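# Move skirt from hanger into basket, rehang hanger

## Task

Remove the skirt from its hanger and set it down into the basket by lowering it, not dropping it. If the skirt, or a third or more of it, falls in from above the rim, the task can fail, even while a gripper still holds some of it. The whole skirt must finish inside the basket. Put the hanger back on the rail and leave the rack standing upright. Any cloth hanging out over the basket's edge reduces the result.

## Robot and tools

ROBOT. There are two arms, left_arm and right_arm. Each has six joints, always listed as waist, shoulder, elbow, wrist pitch, wrist yaw, wrist roll, plus a two-finger gripper. The stated joint ranges in radians are: waist -2.618 to 3.054, shoulder 0.000 to 3.142, elbow 0.000 to 3.142, wrist pitch -1.571 to 1.571, wrist yaw -1.571 to 1.571, wrist roll -2.094 to 2.094. A joint's true end may differ from these by up to 0.059 rad. The fingers point along the gripper's +z axis and close along its y axis. end_effector_position is the midpoint between the pads, about 1 cm behind the tips. A camera stand is fixed to the floor behind the arms. A loose object may occasionally be nudged. FRAMES. In the scene frame the origin is at table-top height, midway between the nominal arm bases. +z is up, +x points out over the table, and left_arm is on the +y side (this is not the image side). The calibrated bases are left_arm (-0.032, +0.234, +0.016) m, quat_wxyz (+1.000, 0, 0, -0.008), and right_arm (+0.035, -0.365, +0.026) m, quat_wxyz (+1.000, 0, 0, -0.022). Hand poses, velocities and wrist-camera poses are given in each arm's own base frame. Fixed cameras and the table use the scene frame. Printed hand positions can be off by a few centimetres, more at long reach. ROW FORMAT. Every motion command is built from rows of 14 plain numbers covering both arms, even when only one arm moves. The order is the left_arm's six joints followed by its opening, then the right_arm's six joints followed by its opening. Joint numbers are absolute target angles in radians, not offsets. Opening runs from -1 (closed) to +1 (fully open). To leave a gripper unchanged, repeat its present command, because 0 is itself a command. To hold a still joint, resend its Joint targets value. execute_actions(actions, cameras). actions is a list of actions. Each action is a table of up to 15 rows, one row per 1/30 s control step, so one action lasts 0.5 s. A short table repeats its last row until all 15 steps are used. A call is refused if a target is more than 0.059 rad beyond a stated end and also farther out than the joint's last reported angle. A target beyond the true end is clipped, and the result then prints "joint sent to its limit". Each step, a target can lead the measured angle by at most 0.339 rad for waist, shoulder and elbow, and 2.2 for the wrist joints. If a row would carry the gripper more than 200 mm from where it is, that arm's targets are scaled back. cameras is a list of names, ["all"] or []. Images come only when asked for or when actions is empty. An empty actions list also shows the full state. move(target, speed, blend, opening_speed, grip_force, blocking, cameras). target is one 14-number row or a list of up to 15 rows, again absolute joint angles. All rows together get at most 10 s. All joints move together in joint space, so the hands trace curves. There is no collision avoidance, either with objects or between the arms. speed is the top speed in rad/s of the joint with farthest to travel: 0.01 to 12.57, default 0.5. It can be one value, or one per target. blend, in rad, rounds the corners at intermediate targets, and 0 means stop at each one. opening_speed is how fast the opening command changes per second on the -1 to 1 scale, at least 0.2. grip_force is a per-pad force limit in newtons, 10 to 50, given as one value or one per arm. It stays set until changed. Below 50 the fingers close slowly. blocking=false returns after about 0.5 s while the motion continues, and a new move then replaces it. The result adds a "move:" line with the ending: done, off_target (resting more than 0.035 rad from the target), moving, held or fault. limits=held means some steps were withheld. wait(seconds): 0 to 10 s, holding the last commands. stop(): brakes a running move, and needs some room to do so. zoom_image(camera, region): region is [x0, y0, x1, y1] in pixels of that camera's latest image, with (0,0) at the top-left, at most 504 by 504. finished_scene(scene): ends the current scene, given by its number, and cannot be undone. CAMERAS. All are 672x504: cam_head_left, cam_head_right, cam_high, cam_low, cam_left_wrist, cam_right_wrist. Their calibration is listed in OpenCV form and may be slightly off. A wrist image can lag while its arm moves. RESULTS. Joint positions and Joint velocities have one block per arm: the six joints in rad or rad/s, then the pad gap in m (0.094 when fully open). Joint targets shows where the joints are being driven right now. Tool commands shows the gripper commands. grip_measured is the finger opening on the command scale, reading up to about 2.5 mm wide when empty. Joint torques are in N m with an offset and noise, and joints 1 to 3 wrap at ±28. Action results also list joint angles at some control steps. "joint command not followed" means the clearance check altered that arm's targets. A MOTOR HOT line appears at 75 °C. At 90 °C an OVER-TEMPERATURE FAULT folds that arm and it stays idle. At 100 °C the arm goes limp. Holding loads, reaching far out, or pushing against something heats the motors. GRIPPING. The fingers go to the opening you command. Past first contact the squeeze rises about 1 N per 0.001, then jumps to the force limit near 20 N. For cloth, close gently, using opening_speed and possibly a lower grip_force. To release, command an opening well above grip_measured. AVOID. Do not drop the skirt into the basket from above the rim. Lower it until it rests. Do not let anything fall off the table or be left off it. Do not tip the rack, and do not hit fixed or heavy things hard. Avoid any contact between the two arms, including one gripper closing on the other's fingers. Do not let go of parts while they are moving, and avoid hard pushes. Any arm stop costs, and motion should be smooth. The scene keeps running while you think.

Each tool is called as name([rows], argument=value, ...), one row to a line, values as JSON.

## Session

execute_actions(actions=[])

Scene clock: 0.00 s.
left_arm: end_effector_position=(+0.1985, -0.2608, +0.4843) grip_measured=-0.842 end_effector_quat_wxyz=(+0.514, +0.320, +0.768, -0.208) | right_arm: end_effector_position=(+0.3838, +0.0010, +0.4071) grip_measured=+1.000 end_effector_quat_wxyz=(+0.707, +0.000, +0.707, +0.000)
Joint positions: left_arm=[-1.068 1.327 2.05 -1.134 -0.265 -0.103 0.007] | right_arm=[0 1.047 1.047 0 0 0 0.094]
Joint velocities: within noise
Joint torques (N m): no reading
Motor temperatures (°C): left_arm=[27 30 33 32 24 27 24] | right_arm=[27 28 33 31 24 25 25]
Heat: left arm: 33 °C; right arm: 33 °C.
Joint targets: left_arm=[-1.068 1.320 2.059 -1.098 -0.268 -0.104] | right_arm=[0.000 1.040 1.057 0.002 0.000 0.000]
Tool commands: left_gripper/opening=-1.0 right_gripper/opening=+1.0

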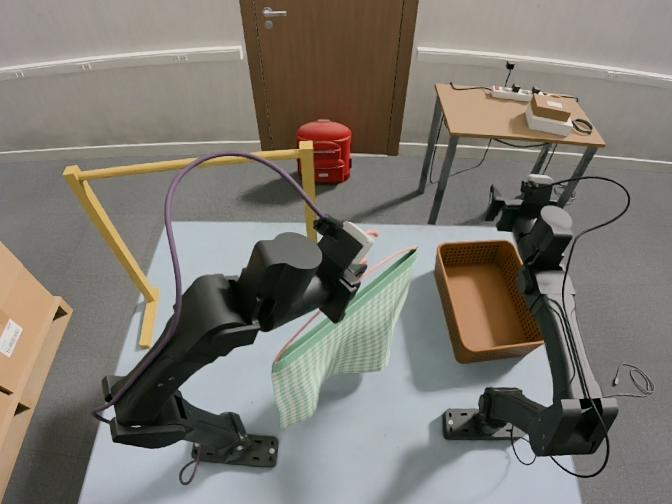

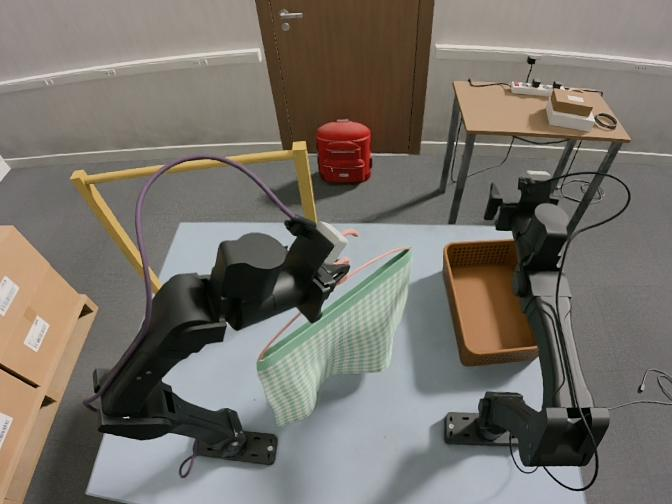

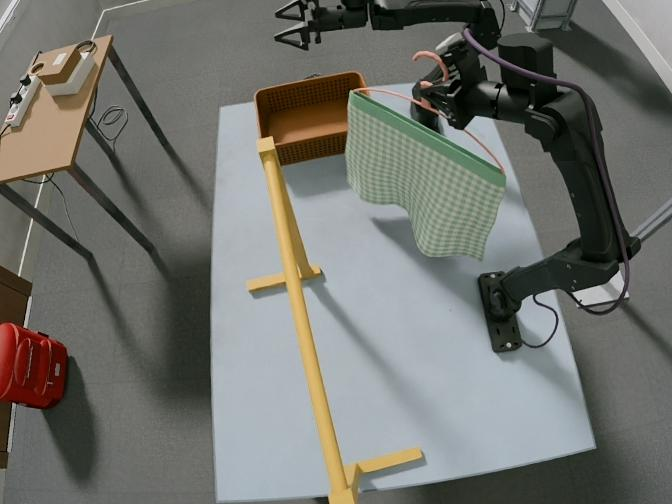

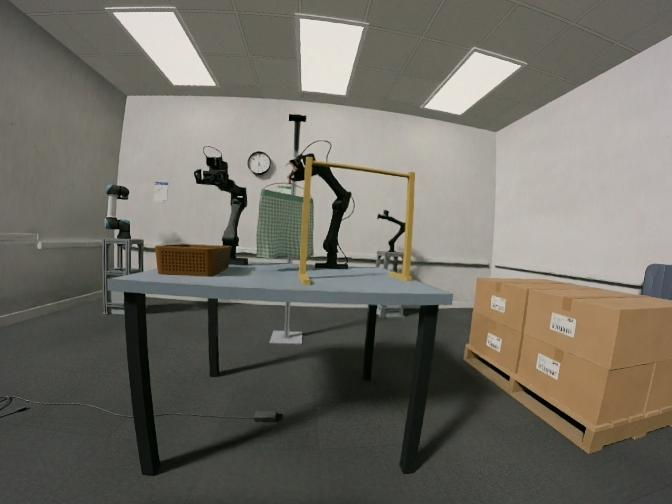

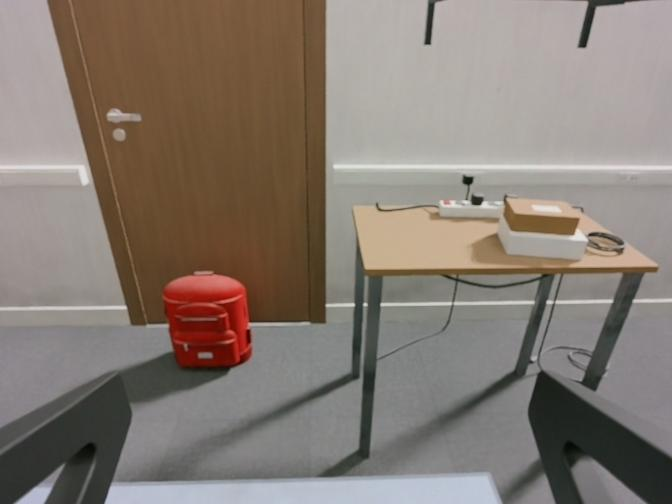

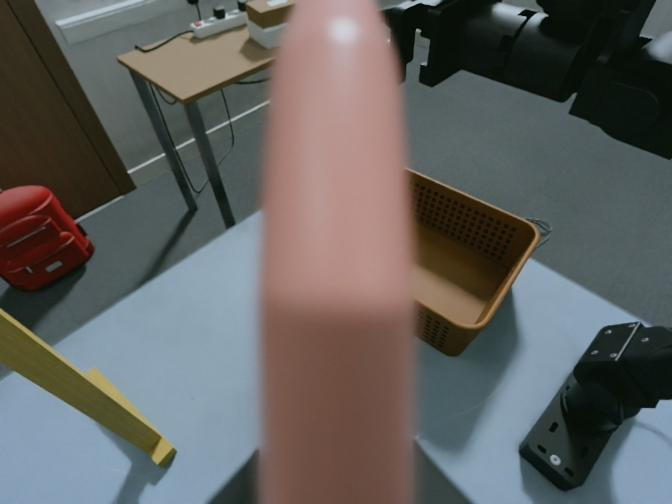

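zoom_image(camera="cam_head_left", region=[240, 200, 460, 440])

zoom_image(camera="cam_high", region=[320, 40, 540, 270])

zoom_image(camera="cam_low", region=[140, 130, 430, 300])

zoom_image(camera="cam_head_right", region=[240, 200, 460, 440])

Scaled by 2.100.

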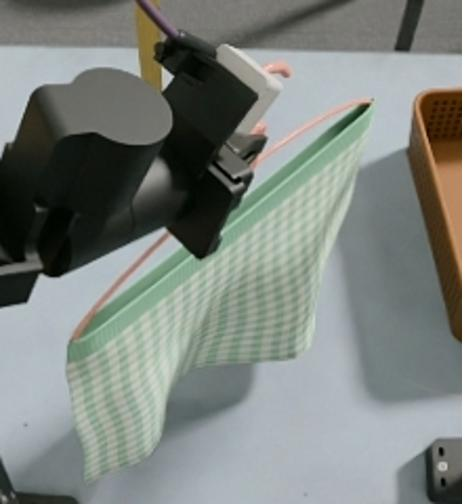

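Scaled by 2.191.

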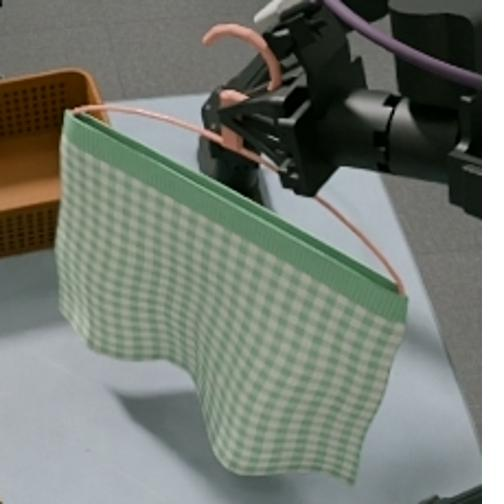

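Scaled by 1.738.

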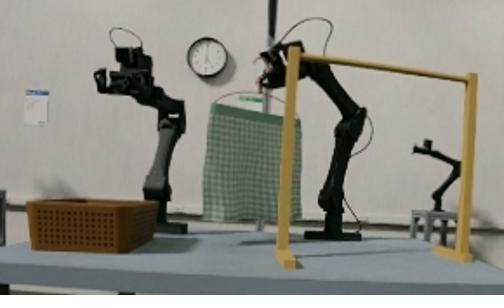

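Scaled by 2.100.

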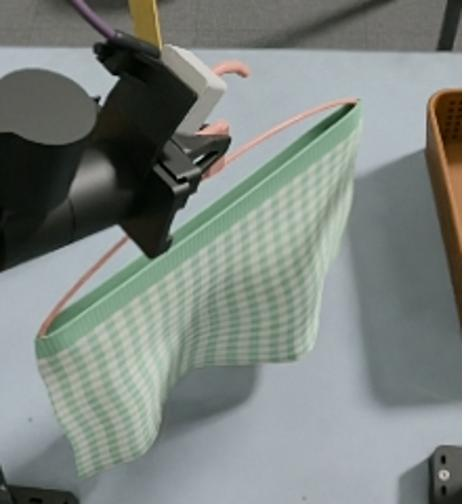

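zoom_image(camera="cam_high", region=[260, 0, 400, 80])

zoom_image(camera="cam_high", region=[390, 30, 490, 140])

zoom_image(camera="cam_head_right", region=[310, 200, 420, 300])

zoom_image(camera="cam_head_left", region=[460, 160, 600, 280])

Scaled by 3.600.

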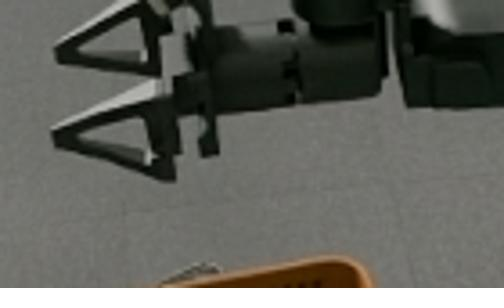

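Scaled by 4.582.

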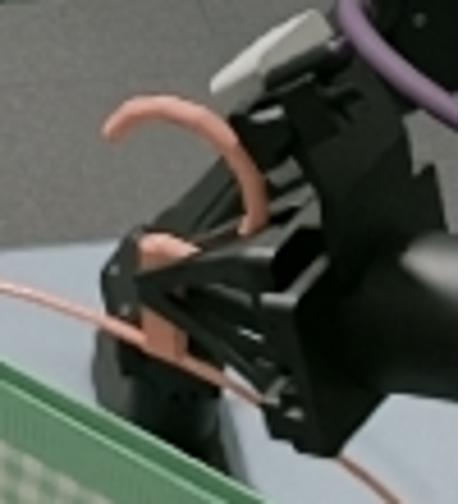

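Scaled by 4.582.

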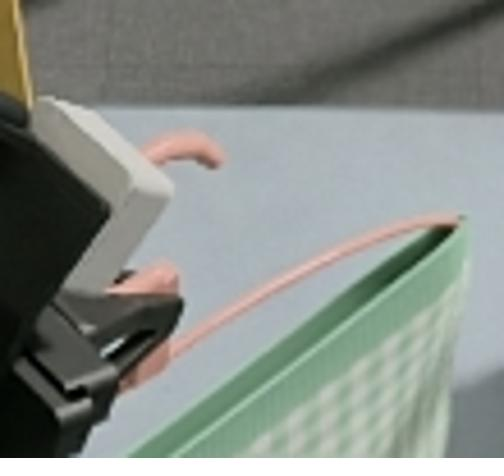

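Scaled by 3.600.

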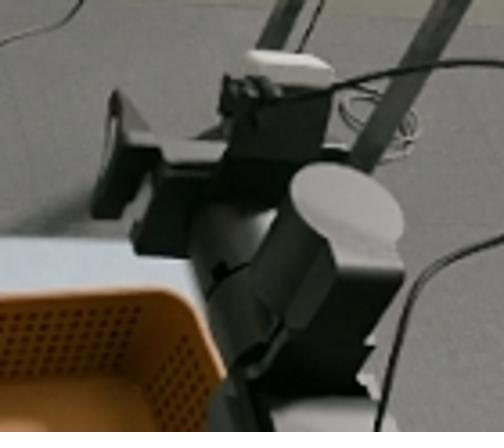

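move(target=[-0.2415,1.30,1.774,-1.1725,0.929,0.60,-1,-0.09,1.384,1.497,-1.55,-0.514,-1.362,1], speed=0.6, cameras=["all"])

Scene clock: 80.80 s.
left_arm: end_effector_position=(+0.2439, -0.2053, +0.4144) grip_measured=-0.842 end_effector_quat_wxyz=(+0.432, +0.498, +0.679, -0.324) | right_arm: end_effector_position=(+0.2425, +0.0672, +0.2331) grip_measured=+1.000 end_effector_quat_wxyz=(+0.208, -0.587, +0.770, +0.143)
Joint positions: left_arm=[-0.247 1.327 1.783 -1.184 0.892 0.595 0.007] | right_arm=[-0.081 1.374 1.468 -1.534 -0.494 -1.35 0.094]
Joint torques (N m): left_arm=[0.59 -5.83 5.59 1.67 0.61 0.02] | right_arm=[-0.62 -3.51 8.54 0.24 -0.48 -0.08]
Motor temperatures (°C): left_arm=[27 30 35 41 24 27 26] | right_arm=[27 27 37 35 24 25 24]
Heat: left arm: 41 °C; right arm: 37 °C.
Joint targets: left_arm=[-0.242 1.300 1.774 -1.172 0.929 0.600] | right_arm=[-0.090 1.384 1.497 -1.550 -0.514 -1.362]
move: off_target (left_arm); left_arm: the wrist yaw is farthest, 0.037 rad from its target
camera_calibration:
cam_left_wrist: T_world_to_cam=[[-0.956255, -0.29227, 0.0124336, 0.169049], [-0.233101, 0.735606, -0.636041, 0.506995], [0.17675, -0.611115, -0.771555, 0.237214], [0, 0, 0, 1]] pos_world=[0.237907, -0.178576, 0.503391]
cam_right_wrist: T_world_to_cam=[[0.966672, -0.255136, 0.0212412, -0.223759], [-0.253631, -0.96566, -0.0563209, 0.175145], [0.0348813, 0.0490564, -0.998187, 0.312669], [0, 0, 0, 1]] pos_world=[0.249818, 0.096703, 0.326719]

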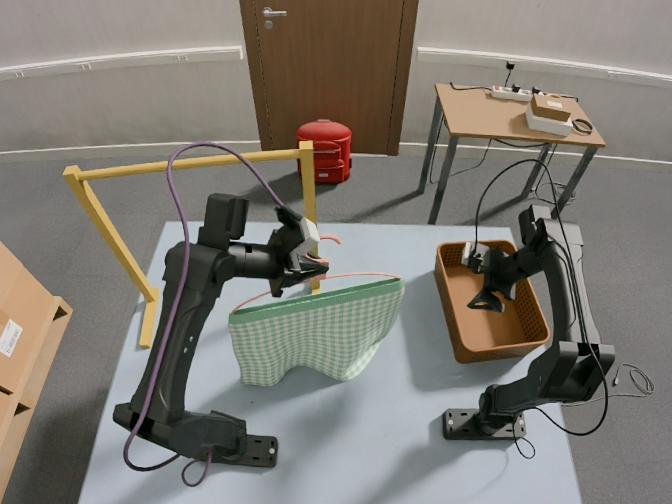

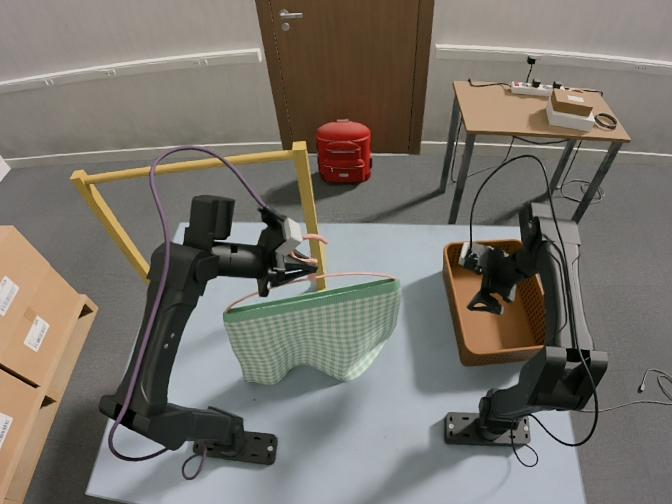

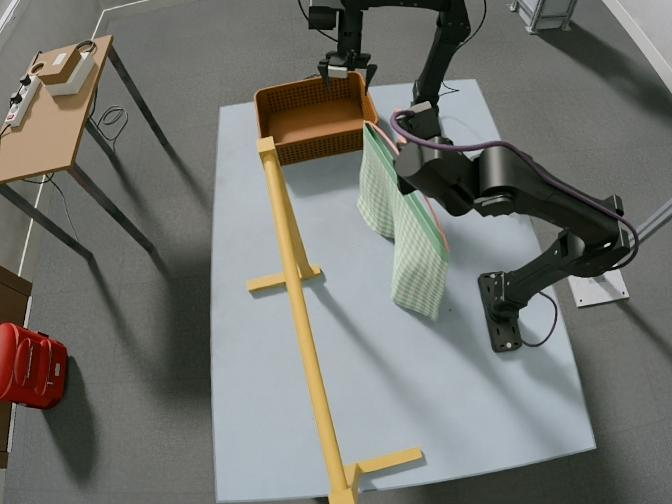

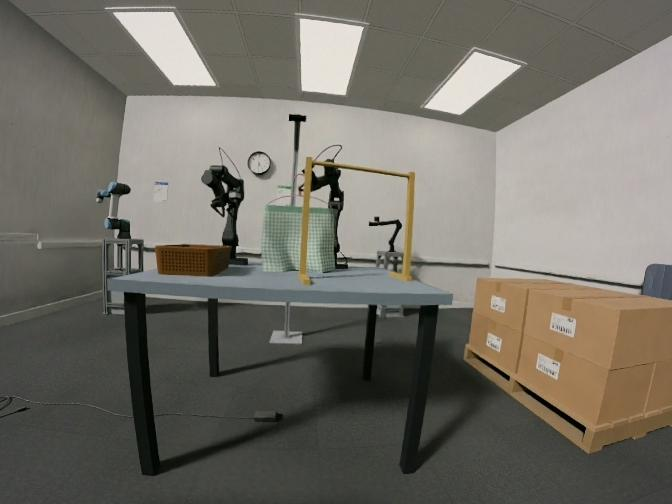

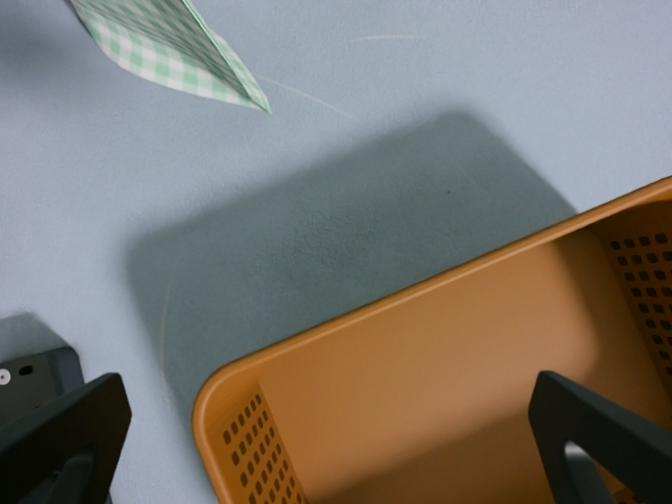

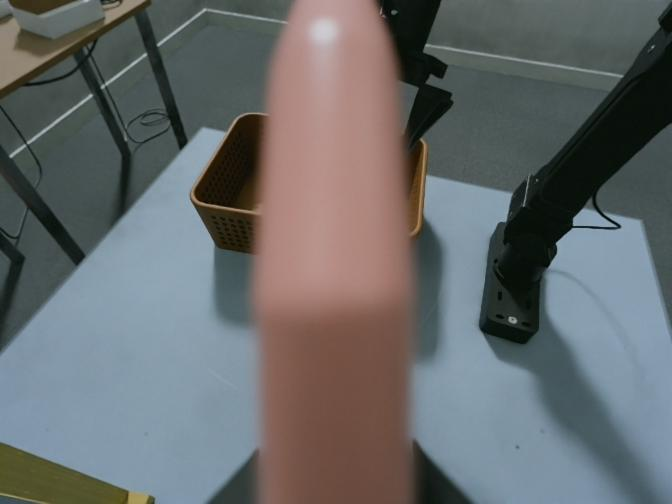

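zoom_image(camera="cam_head_left", region=[380, 220, 540, 340])

zoom_image(camera="cam_head_right", region=[380, 220, 540, 340])

zoom_image(camera="cam_low", region=[180, 130, 360, 300])

zoom_image(camera="cam_head_left", region=[220, 200, 420, 400])

zoom_image(camera="cam_head_right", region=[220, 200, 420, 400])

Scaled by 3.150.

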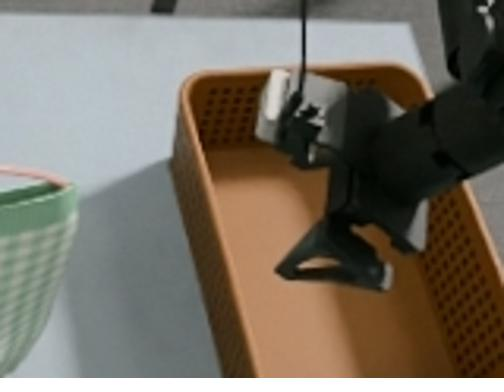

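Scaled by 3.150.

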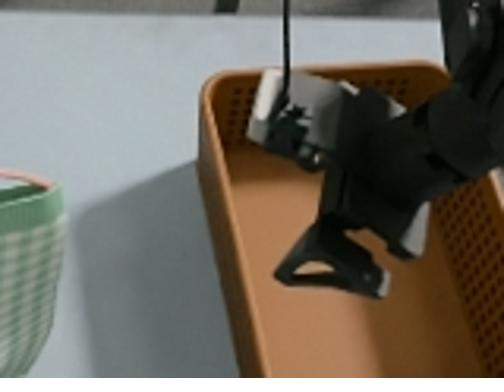

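Scaled by 2.800.

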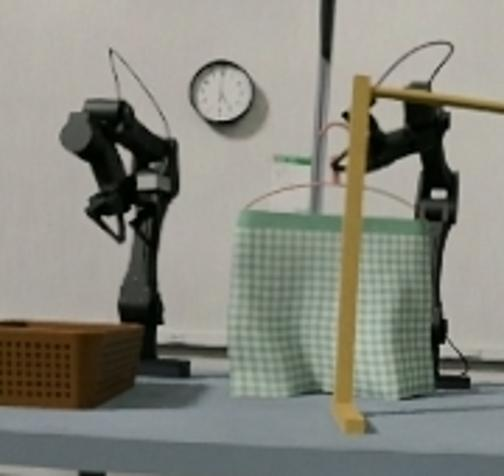

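Scaled by 2.520.

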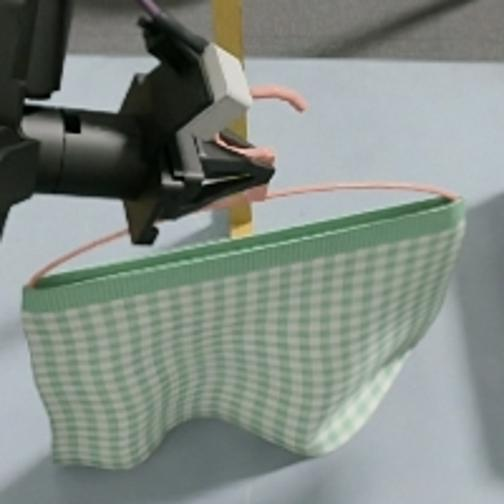

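Scaled by 2.520.

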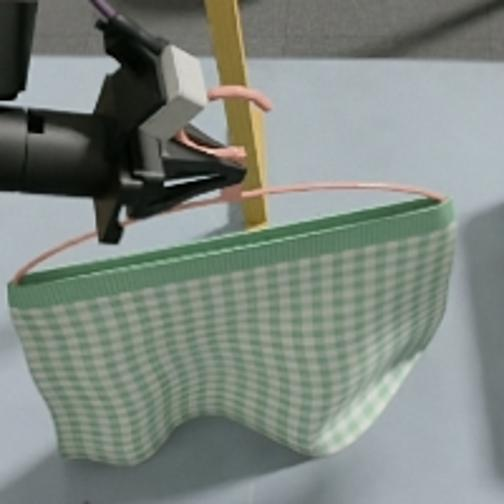

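move(target=[-0.242,1.30,1.774,-1.172,0.929,0.60,-1,0.312,1.58,1.728,-1.57,-0.53,-1.345,1], speed=0.6, cameras=["all"])

Scene clock: 96.77 s.
left_arm: end_effector_position=(+0.2438, -0.2053, +0.4143) grip_measured=-0.842 end_effector_quat_wxyz=(+0.431, +0.498, +0.679, -0.324) | right_arm: end_effector_position=(+0.2481, +0.1736, +0.2493) grip_measured=+1.000 end_effector_quat_wxyz=(-0.190, +0.725, -0.636, -0.183)
Joint positions: left_arm=[-0.247 1.327 1.783 -1.184 0.893 0.596 0.007] | right_arm=[0.31 1.569 1.699 -1.547 -0.514 -1.351 0.094]
Joint torques (N m): left_arm=[0.57 -5.81 5.63 1.66 0.61 0.01] | right_arm=[0.06 -5.31 8.25 0.27 -0.47 0.07]
Heat: left arm: 39 °C; right arm: 37 °C.
Joint targets: left_arm=[-0.242 1.300 1.774 -1.172 0.929 0.600] | right_arm=[0.312 1.580 1.728 -1.564 -0.530 -1.345]
joint sent to its limit (right arm) — the wrist pitch, lower limit.
move: off_target (left_arm); left_arm: the wrist yaw is farthest, 0.036 rad from its target
camera_calibration:
cam_left_wrist: T_world_to_cam=[[-0.956378, -0.291866, 0.0124938, 0.169025], [-0.232826, 0.73569, -0.636045, 0.50686], [0.176448, -0.611208, -0.771551, 0.237207], [0, 0, 0, 1]] pos_world=[0.237807, -0.178577, 0.503291]
cam_right_wrist: T_world_to_cam=[[0.99003, 0.134712, 0.0411433, -0.280846], [0.137634, -0.98731, -0.0792228, 0.192607], [0.0299489, 0.0840957, -0.996008, 0.317989], [0, 0, 0, 1]] pos_world=[0.242013, 0.201255, 0.343533]

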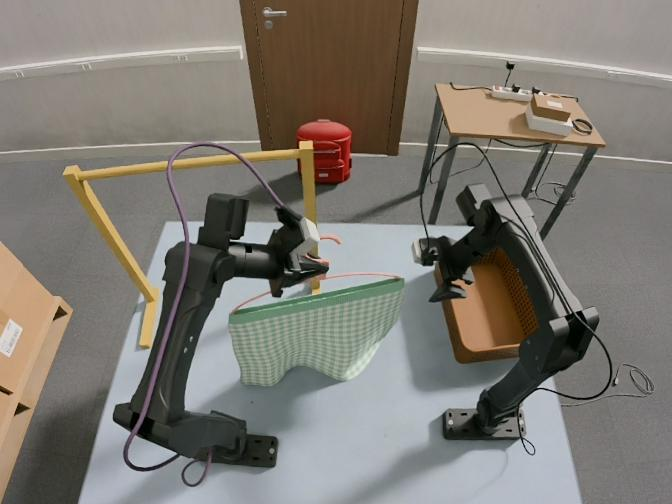

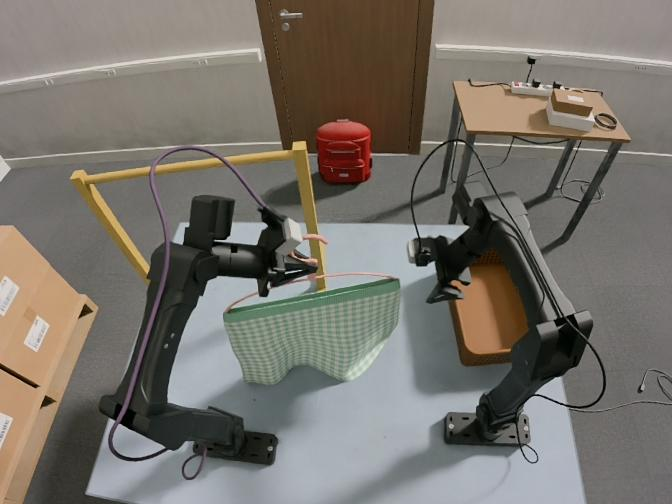

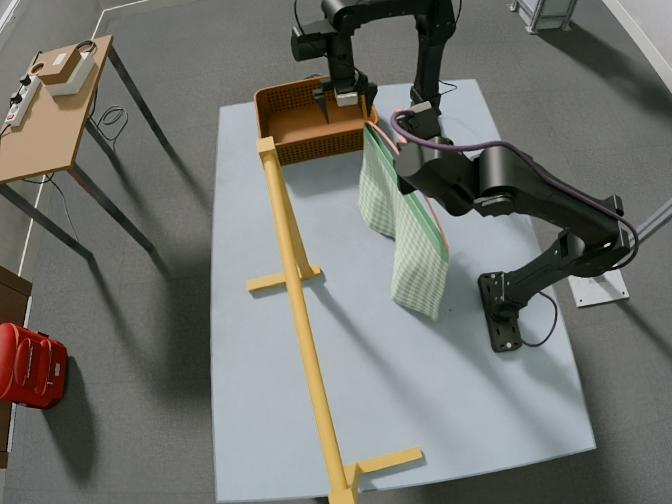

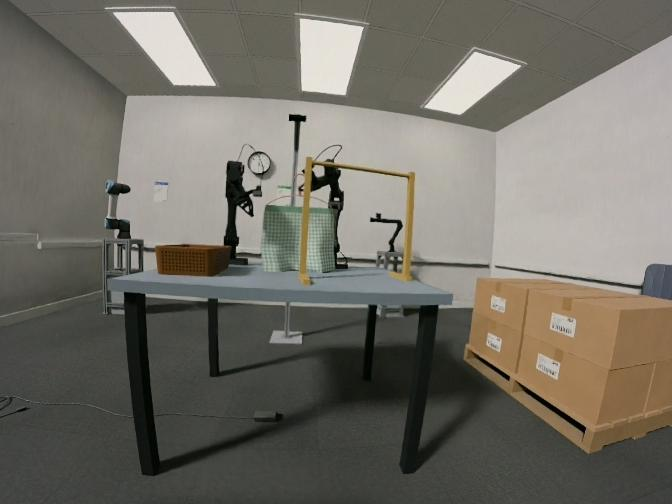

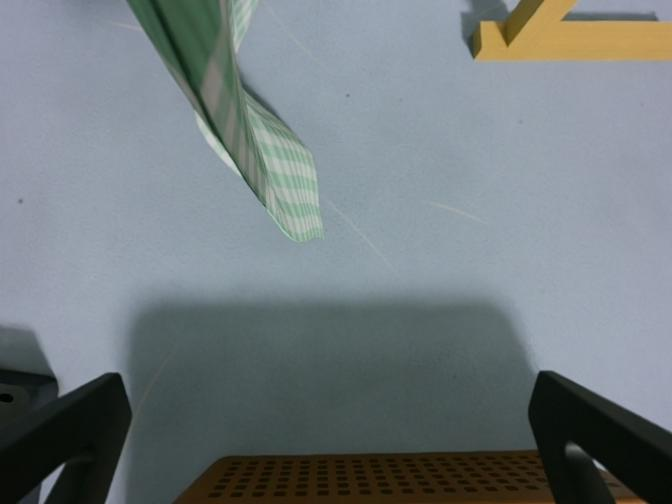

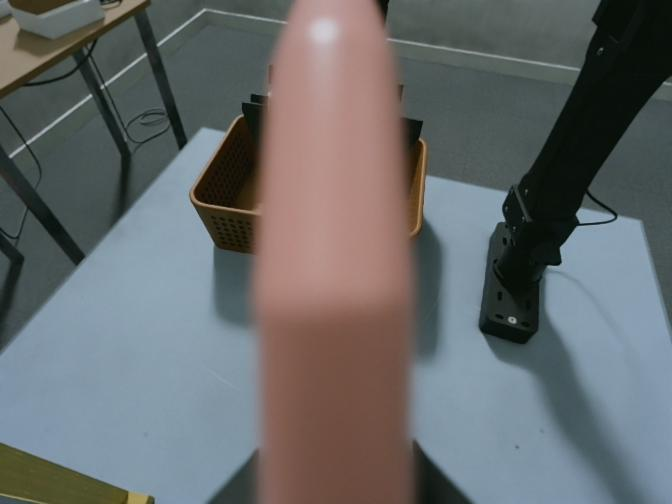

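move([
  [-0.242,1.30,1.774,-1.172,0.929,0.60,-1,0.312,1.58,1.728,-1.57,-0.53,1.80,1],
  [-0.242,1.30,1.774,-1.172,0.929,0.60,-1,0.617,1.69,1.818,-1.545,-0.52,1.864,1],
], speed=[1.5,0.4], cameras=["all"])

Scene clock: 106.40 s.
left_arm: end_effector_position=(+0.2438, -0.2053, +0.4143) grip_measured=-0.842 end_effector_quat_wxyz=(+0.431, +0.498, +0.679, -0.324) | right_arm: end_effector_position=(+0.2045, +0.2553, +0.2431) grip_measured=+1.000 end_effector_quat_wxyz=(-0.221, +0.545, +0.796, +0.145)
Joint positions: left_arm=[-0.247 1.327 1.783 -1.184 0.893 0.596 0.007] | right_arm=[0.615 1.677 1.788 -1.55 -0.519 1.852 0.094]
Joint torques (N m): left_arm=[0.53 -5.82 5.6 1.68 0.61 0.01] | right_arm=[0.18 -6.16 8.51 0.48 -0.34 0.17]
Heat: left arm: 39 °C; right arm: 37 °C.
Joint targets: left_arm=[-0.242 1.300 1.774 -1.172 0.929 0.600] | right_arm=[0.617 1.690 1.818 -1.545 -0.520 1.864]
joint sent to its limit (right arm) — the wrist pitch, lower limit.
move: off_target (left_arm); joint sent to its limit at target 1; left_arm: the wrist yaw is farthest, 0.036 rad from its target
camera_calibration:
cam_left_wrist: T_world_to_cam=[[-0.956378, -0.291866, 0.0124938, 0.169025], [-0.232826, 0.73569, -0.636045, 0.50686], [0.176448, -0.611208, -0.771551, 0.237207], [0, 0, 0, 1]] pos_world=[0.237807, -0.178577, 0.503291]
cam_right_wrist: T_world_to_cam=[[-0.929379, -0.369089, -0.00523719, 0.28394], [-0.207609, 0.51093, 0.834176, -0.25516], [-0.305209, 0.776353, -0.551474, 0.0899254], [0, 0, 0, 1]] pos_world=[0.238361, 0.165354, 0.263927]

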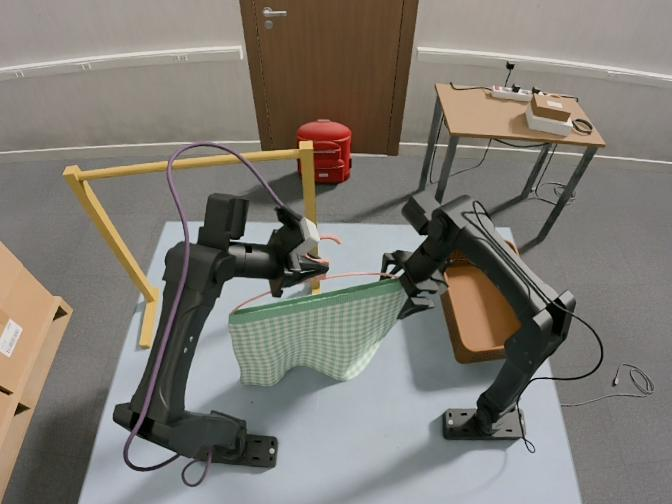

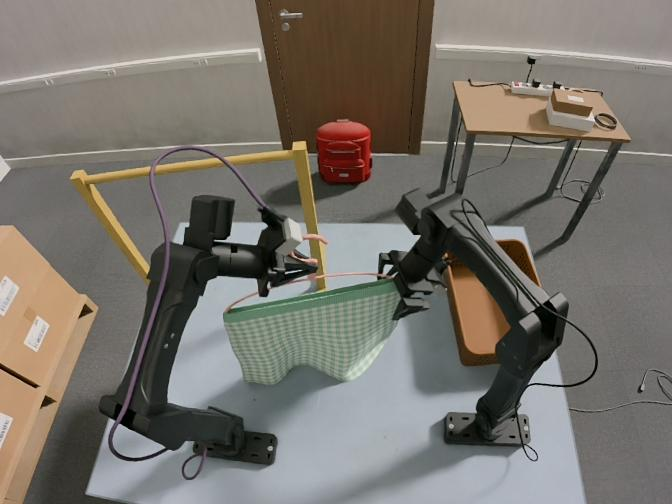

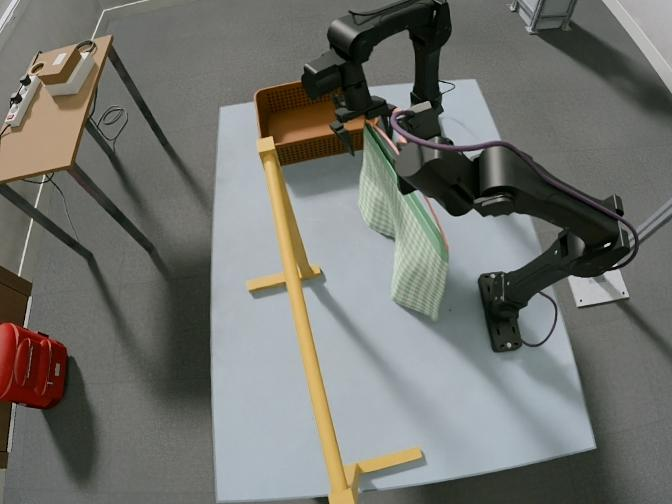

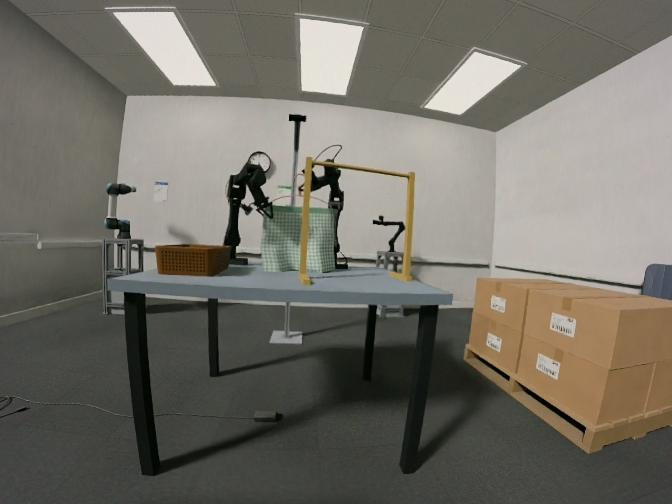

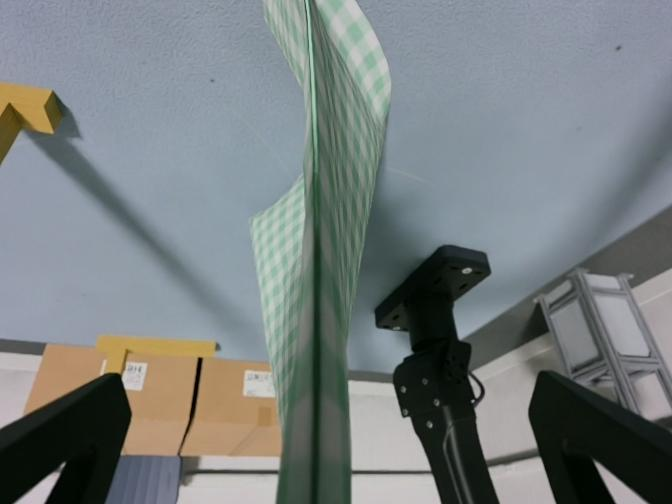

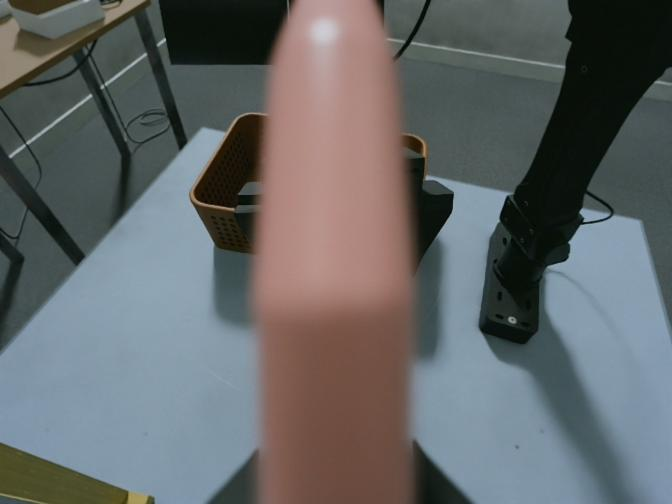

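move(target=[-0.242,1.30,1.774,-1.172,0.929,0.60,-1,0.617,1.69,1.818,-1.545,-0.52,1.864,-1], opening_speed=1.5, cameras=["cam_head_left","cam_head_right","cam_left_wrist"])

zoom_image(camera="cam_head_left", region=[340, 230, 460, 340])

Scene clock: 110.00 s.
left_arm: end_effector_position=(+0.2429, -0.2055, +0.4142) grip_measured=-0.842 end_effector_quat_wxyz=(+0.430, +0.498, +0.679, -0.326) | right_arm: end_effector_position=(+0.2051, +0.2555, +0.2430) grip_measured=-0.924 end_effector_quat_wxyz=(-0.220, +0.549, +0.793, +0.145)
Joint positions: left_arm=[-0.247 1.327 1.783 -1.188 0.896 0.596 0.007] | right_arm=[0.615 1.677 1.788 -1.547 -0.518 1.862 0.004]
Joint torques (N m): left_arm=[0.54 -5.82 5.6 1.72 0.57 0.01] | right_arm=[0.25 -6.2 8.54 0.44 -0.34 0.03]
Heat: left arm: 39 °C; right arm: 37 °C.
Joint targets: left_arm=[-0.242 1.300 1.774 -1.172 0.929 0.600] | right_arm=[0.617 1.690 1.818 -1.545 -0.520 1.864]
move: done
camera_calibration:
cam_left_wrist: T_world_to_cam=[[-0.957081, -0.289323, 0.016963, 0.167004], [-0.233604, 0.735473, -0.63601, 0.506767], [0.171536, -0.612676, -0.771495, 0.237991], [0, 0, 0, 1]] pos_world=[0.237395, -0.178584, 0.503085]
Images, in order (width x height): cam_head_left 672x504, cam_head_right 672x504, cam_left_wrist 672x504.

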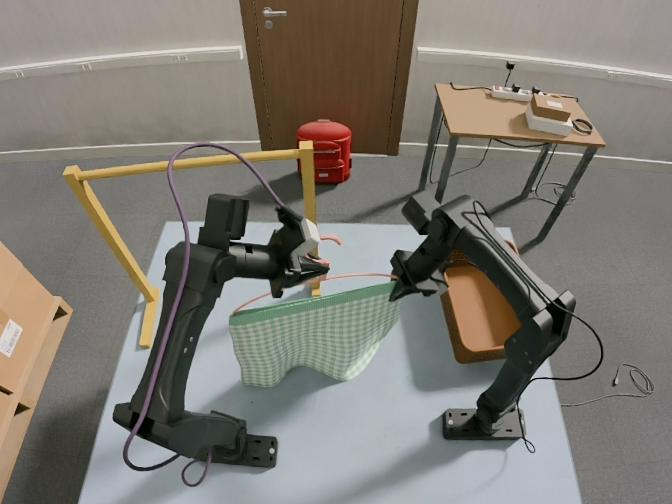

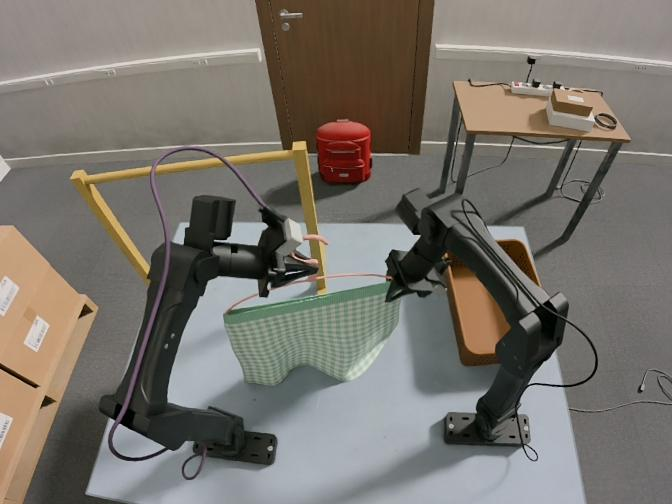

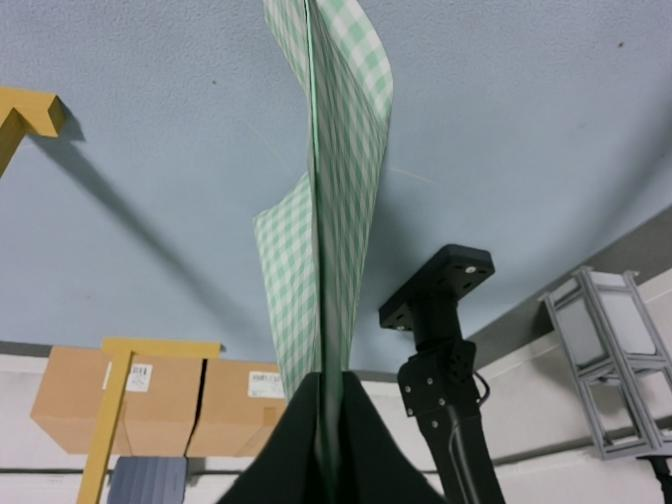

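Scaled by 4.200.

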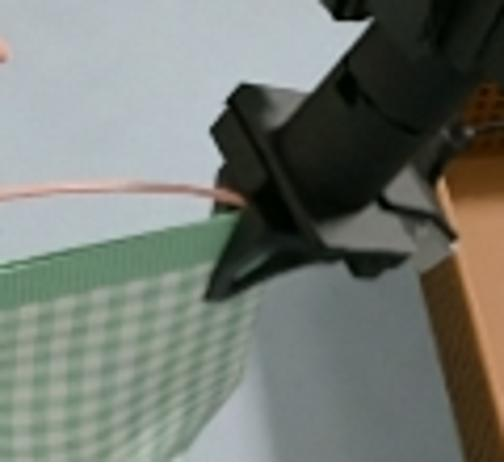

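move(target=[-0.242,1.36,1.922,-1.26,0.929,0.60,-1,0.617,1.632,1.475,-1.25,-0.52,1.864,-1], speed=0.2, cameras=["cam_head_left","cam_head_right","cam_high"])

zoom_image(camera="cam_head_left", region=[220, 200, 440, 400])

zoom_image(camera="cam_high", region=[300, 70, 480, 220])

Scene clock: 116.90 s.
left_arm: end_effector_position=(+0.2481, -0.1979, +0.3949) grip_measured=-0.842 end_effector_quat_wxyz=(+0.386, +0.493, +0.717, -0.306) | right_arm: end_effector_position=(+0.2035, +0.2832, +0.2012) grip_measured=-0.924 end_effector_quat_wxyz=(-0.273, +0.525, +0.783, +0.191)
Joint positions: left_arm=[-0.247 1.382 1.844 -1.321 0.823 0.635 0.007] | right_arm=[0.625 1.637 1.51 -1.242 -0.653 1.875 0.004]
Joint torques (N m): left_arm=[0.51 -5.81 13.14 2.04 1.31 -0.48] | right_arm=[-0.62 -8.14 3.18 0.48 0.97 -0.15]
Heat: left arm: 39 °C; right arm: 37 °C.
Joint targets: left_arm=[-0.242 1.360 1.922 -1.260 0.929 0.600] | right_arm=[0.617 1.632 1.475 -1.250 -0.520 1.864]
move: off_target (left_arm, right_arm); left_arm: the wrist yaw is farthest, 0.106 rad from its target; right_arm: the wrist yaw is farthest, 0.133 rad from its target
Images, in order (width x height): cam_head_left 672x504, cam_head_right 672x504, cam_high 672x504.

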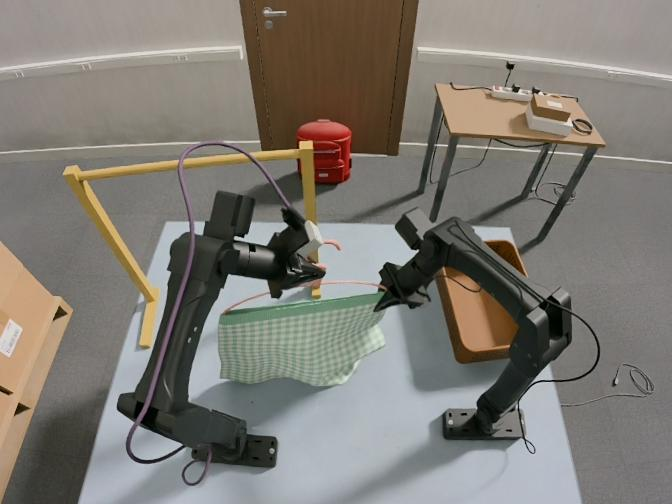

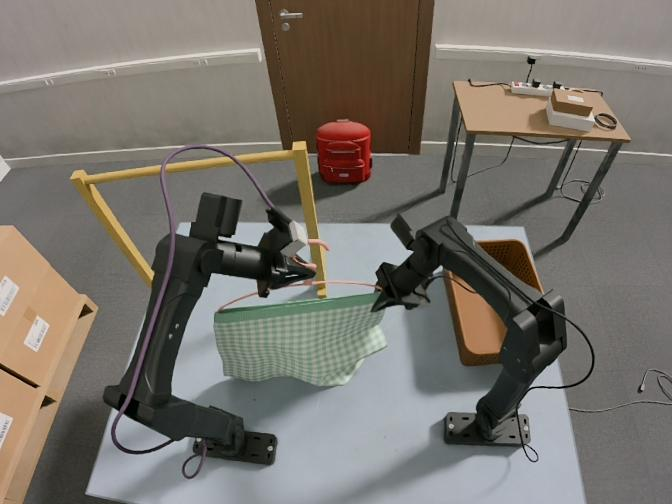

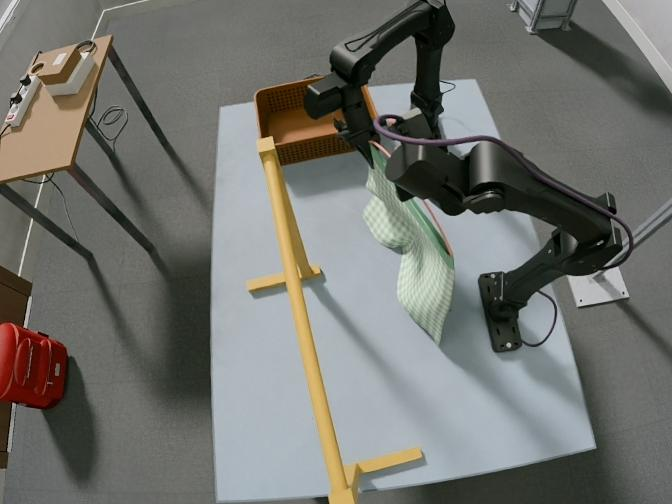

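Scaled by 2.291.

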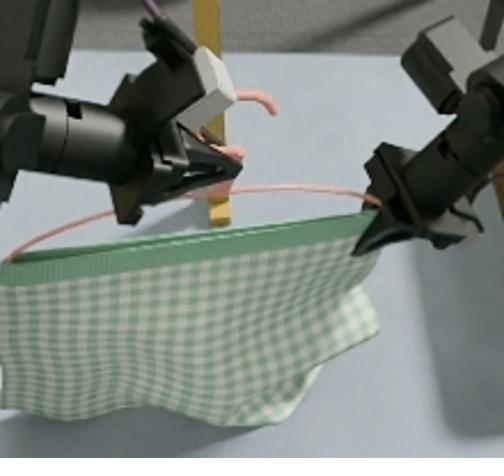

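Scaled by 2.800.

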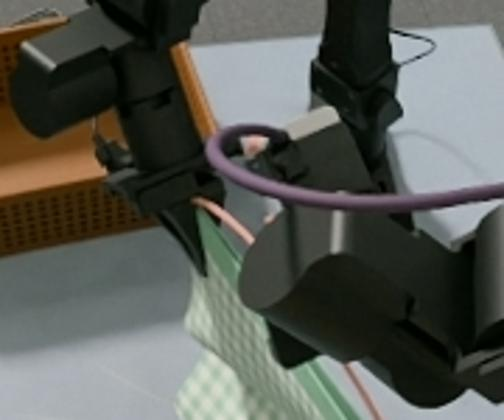

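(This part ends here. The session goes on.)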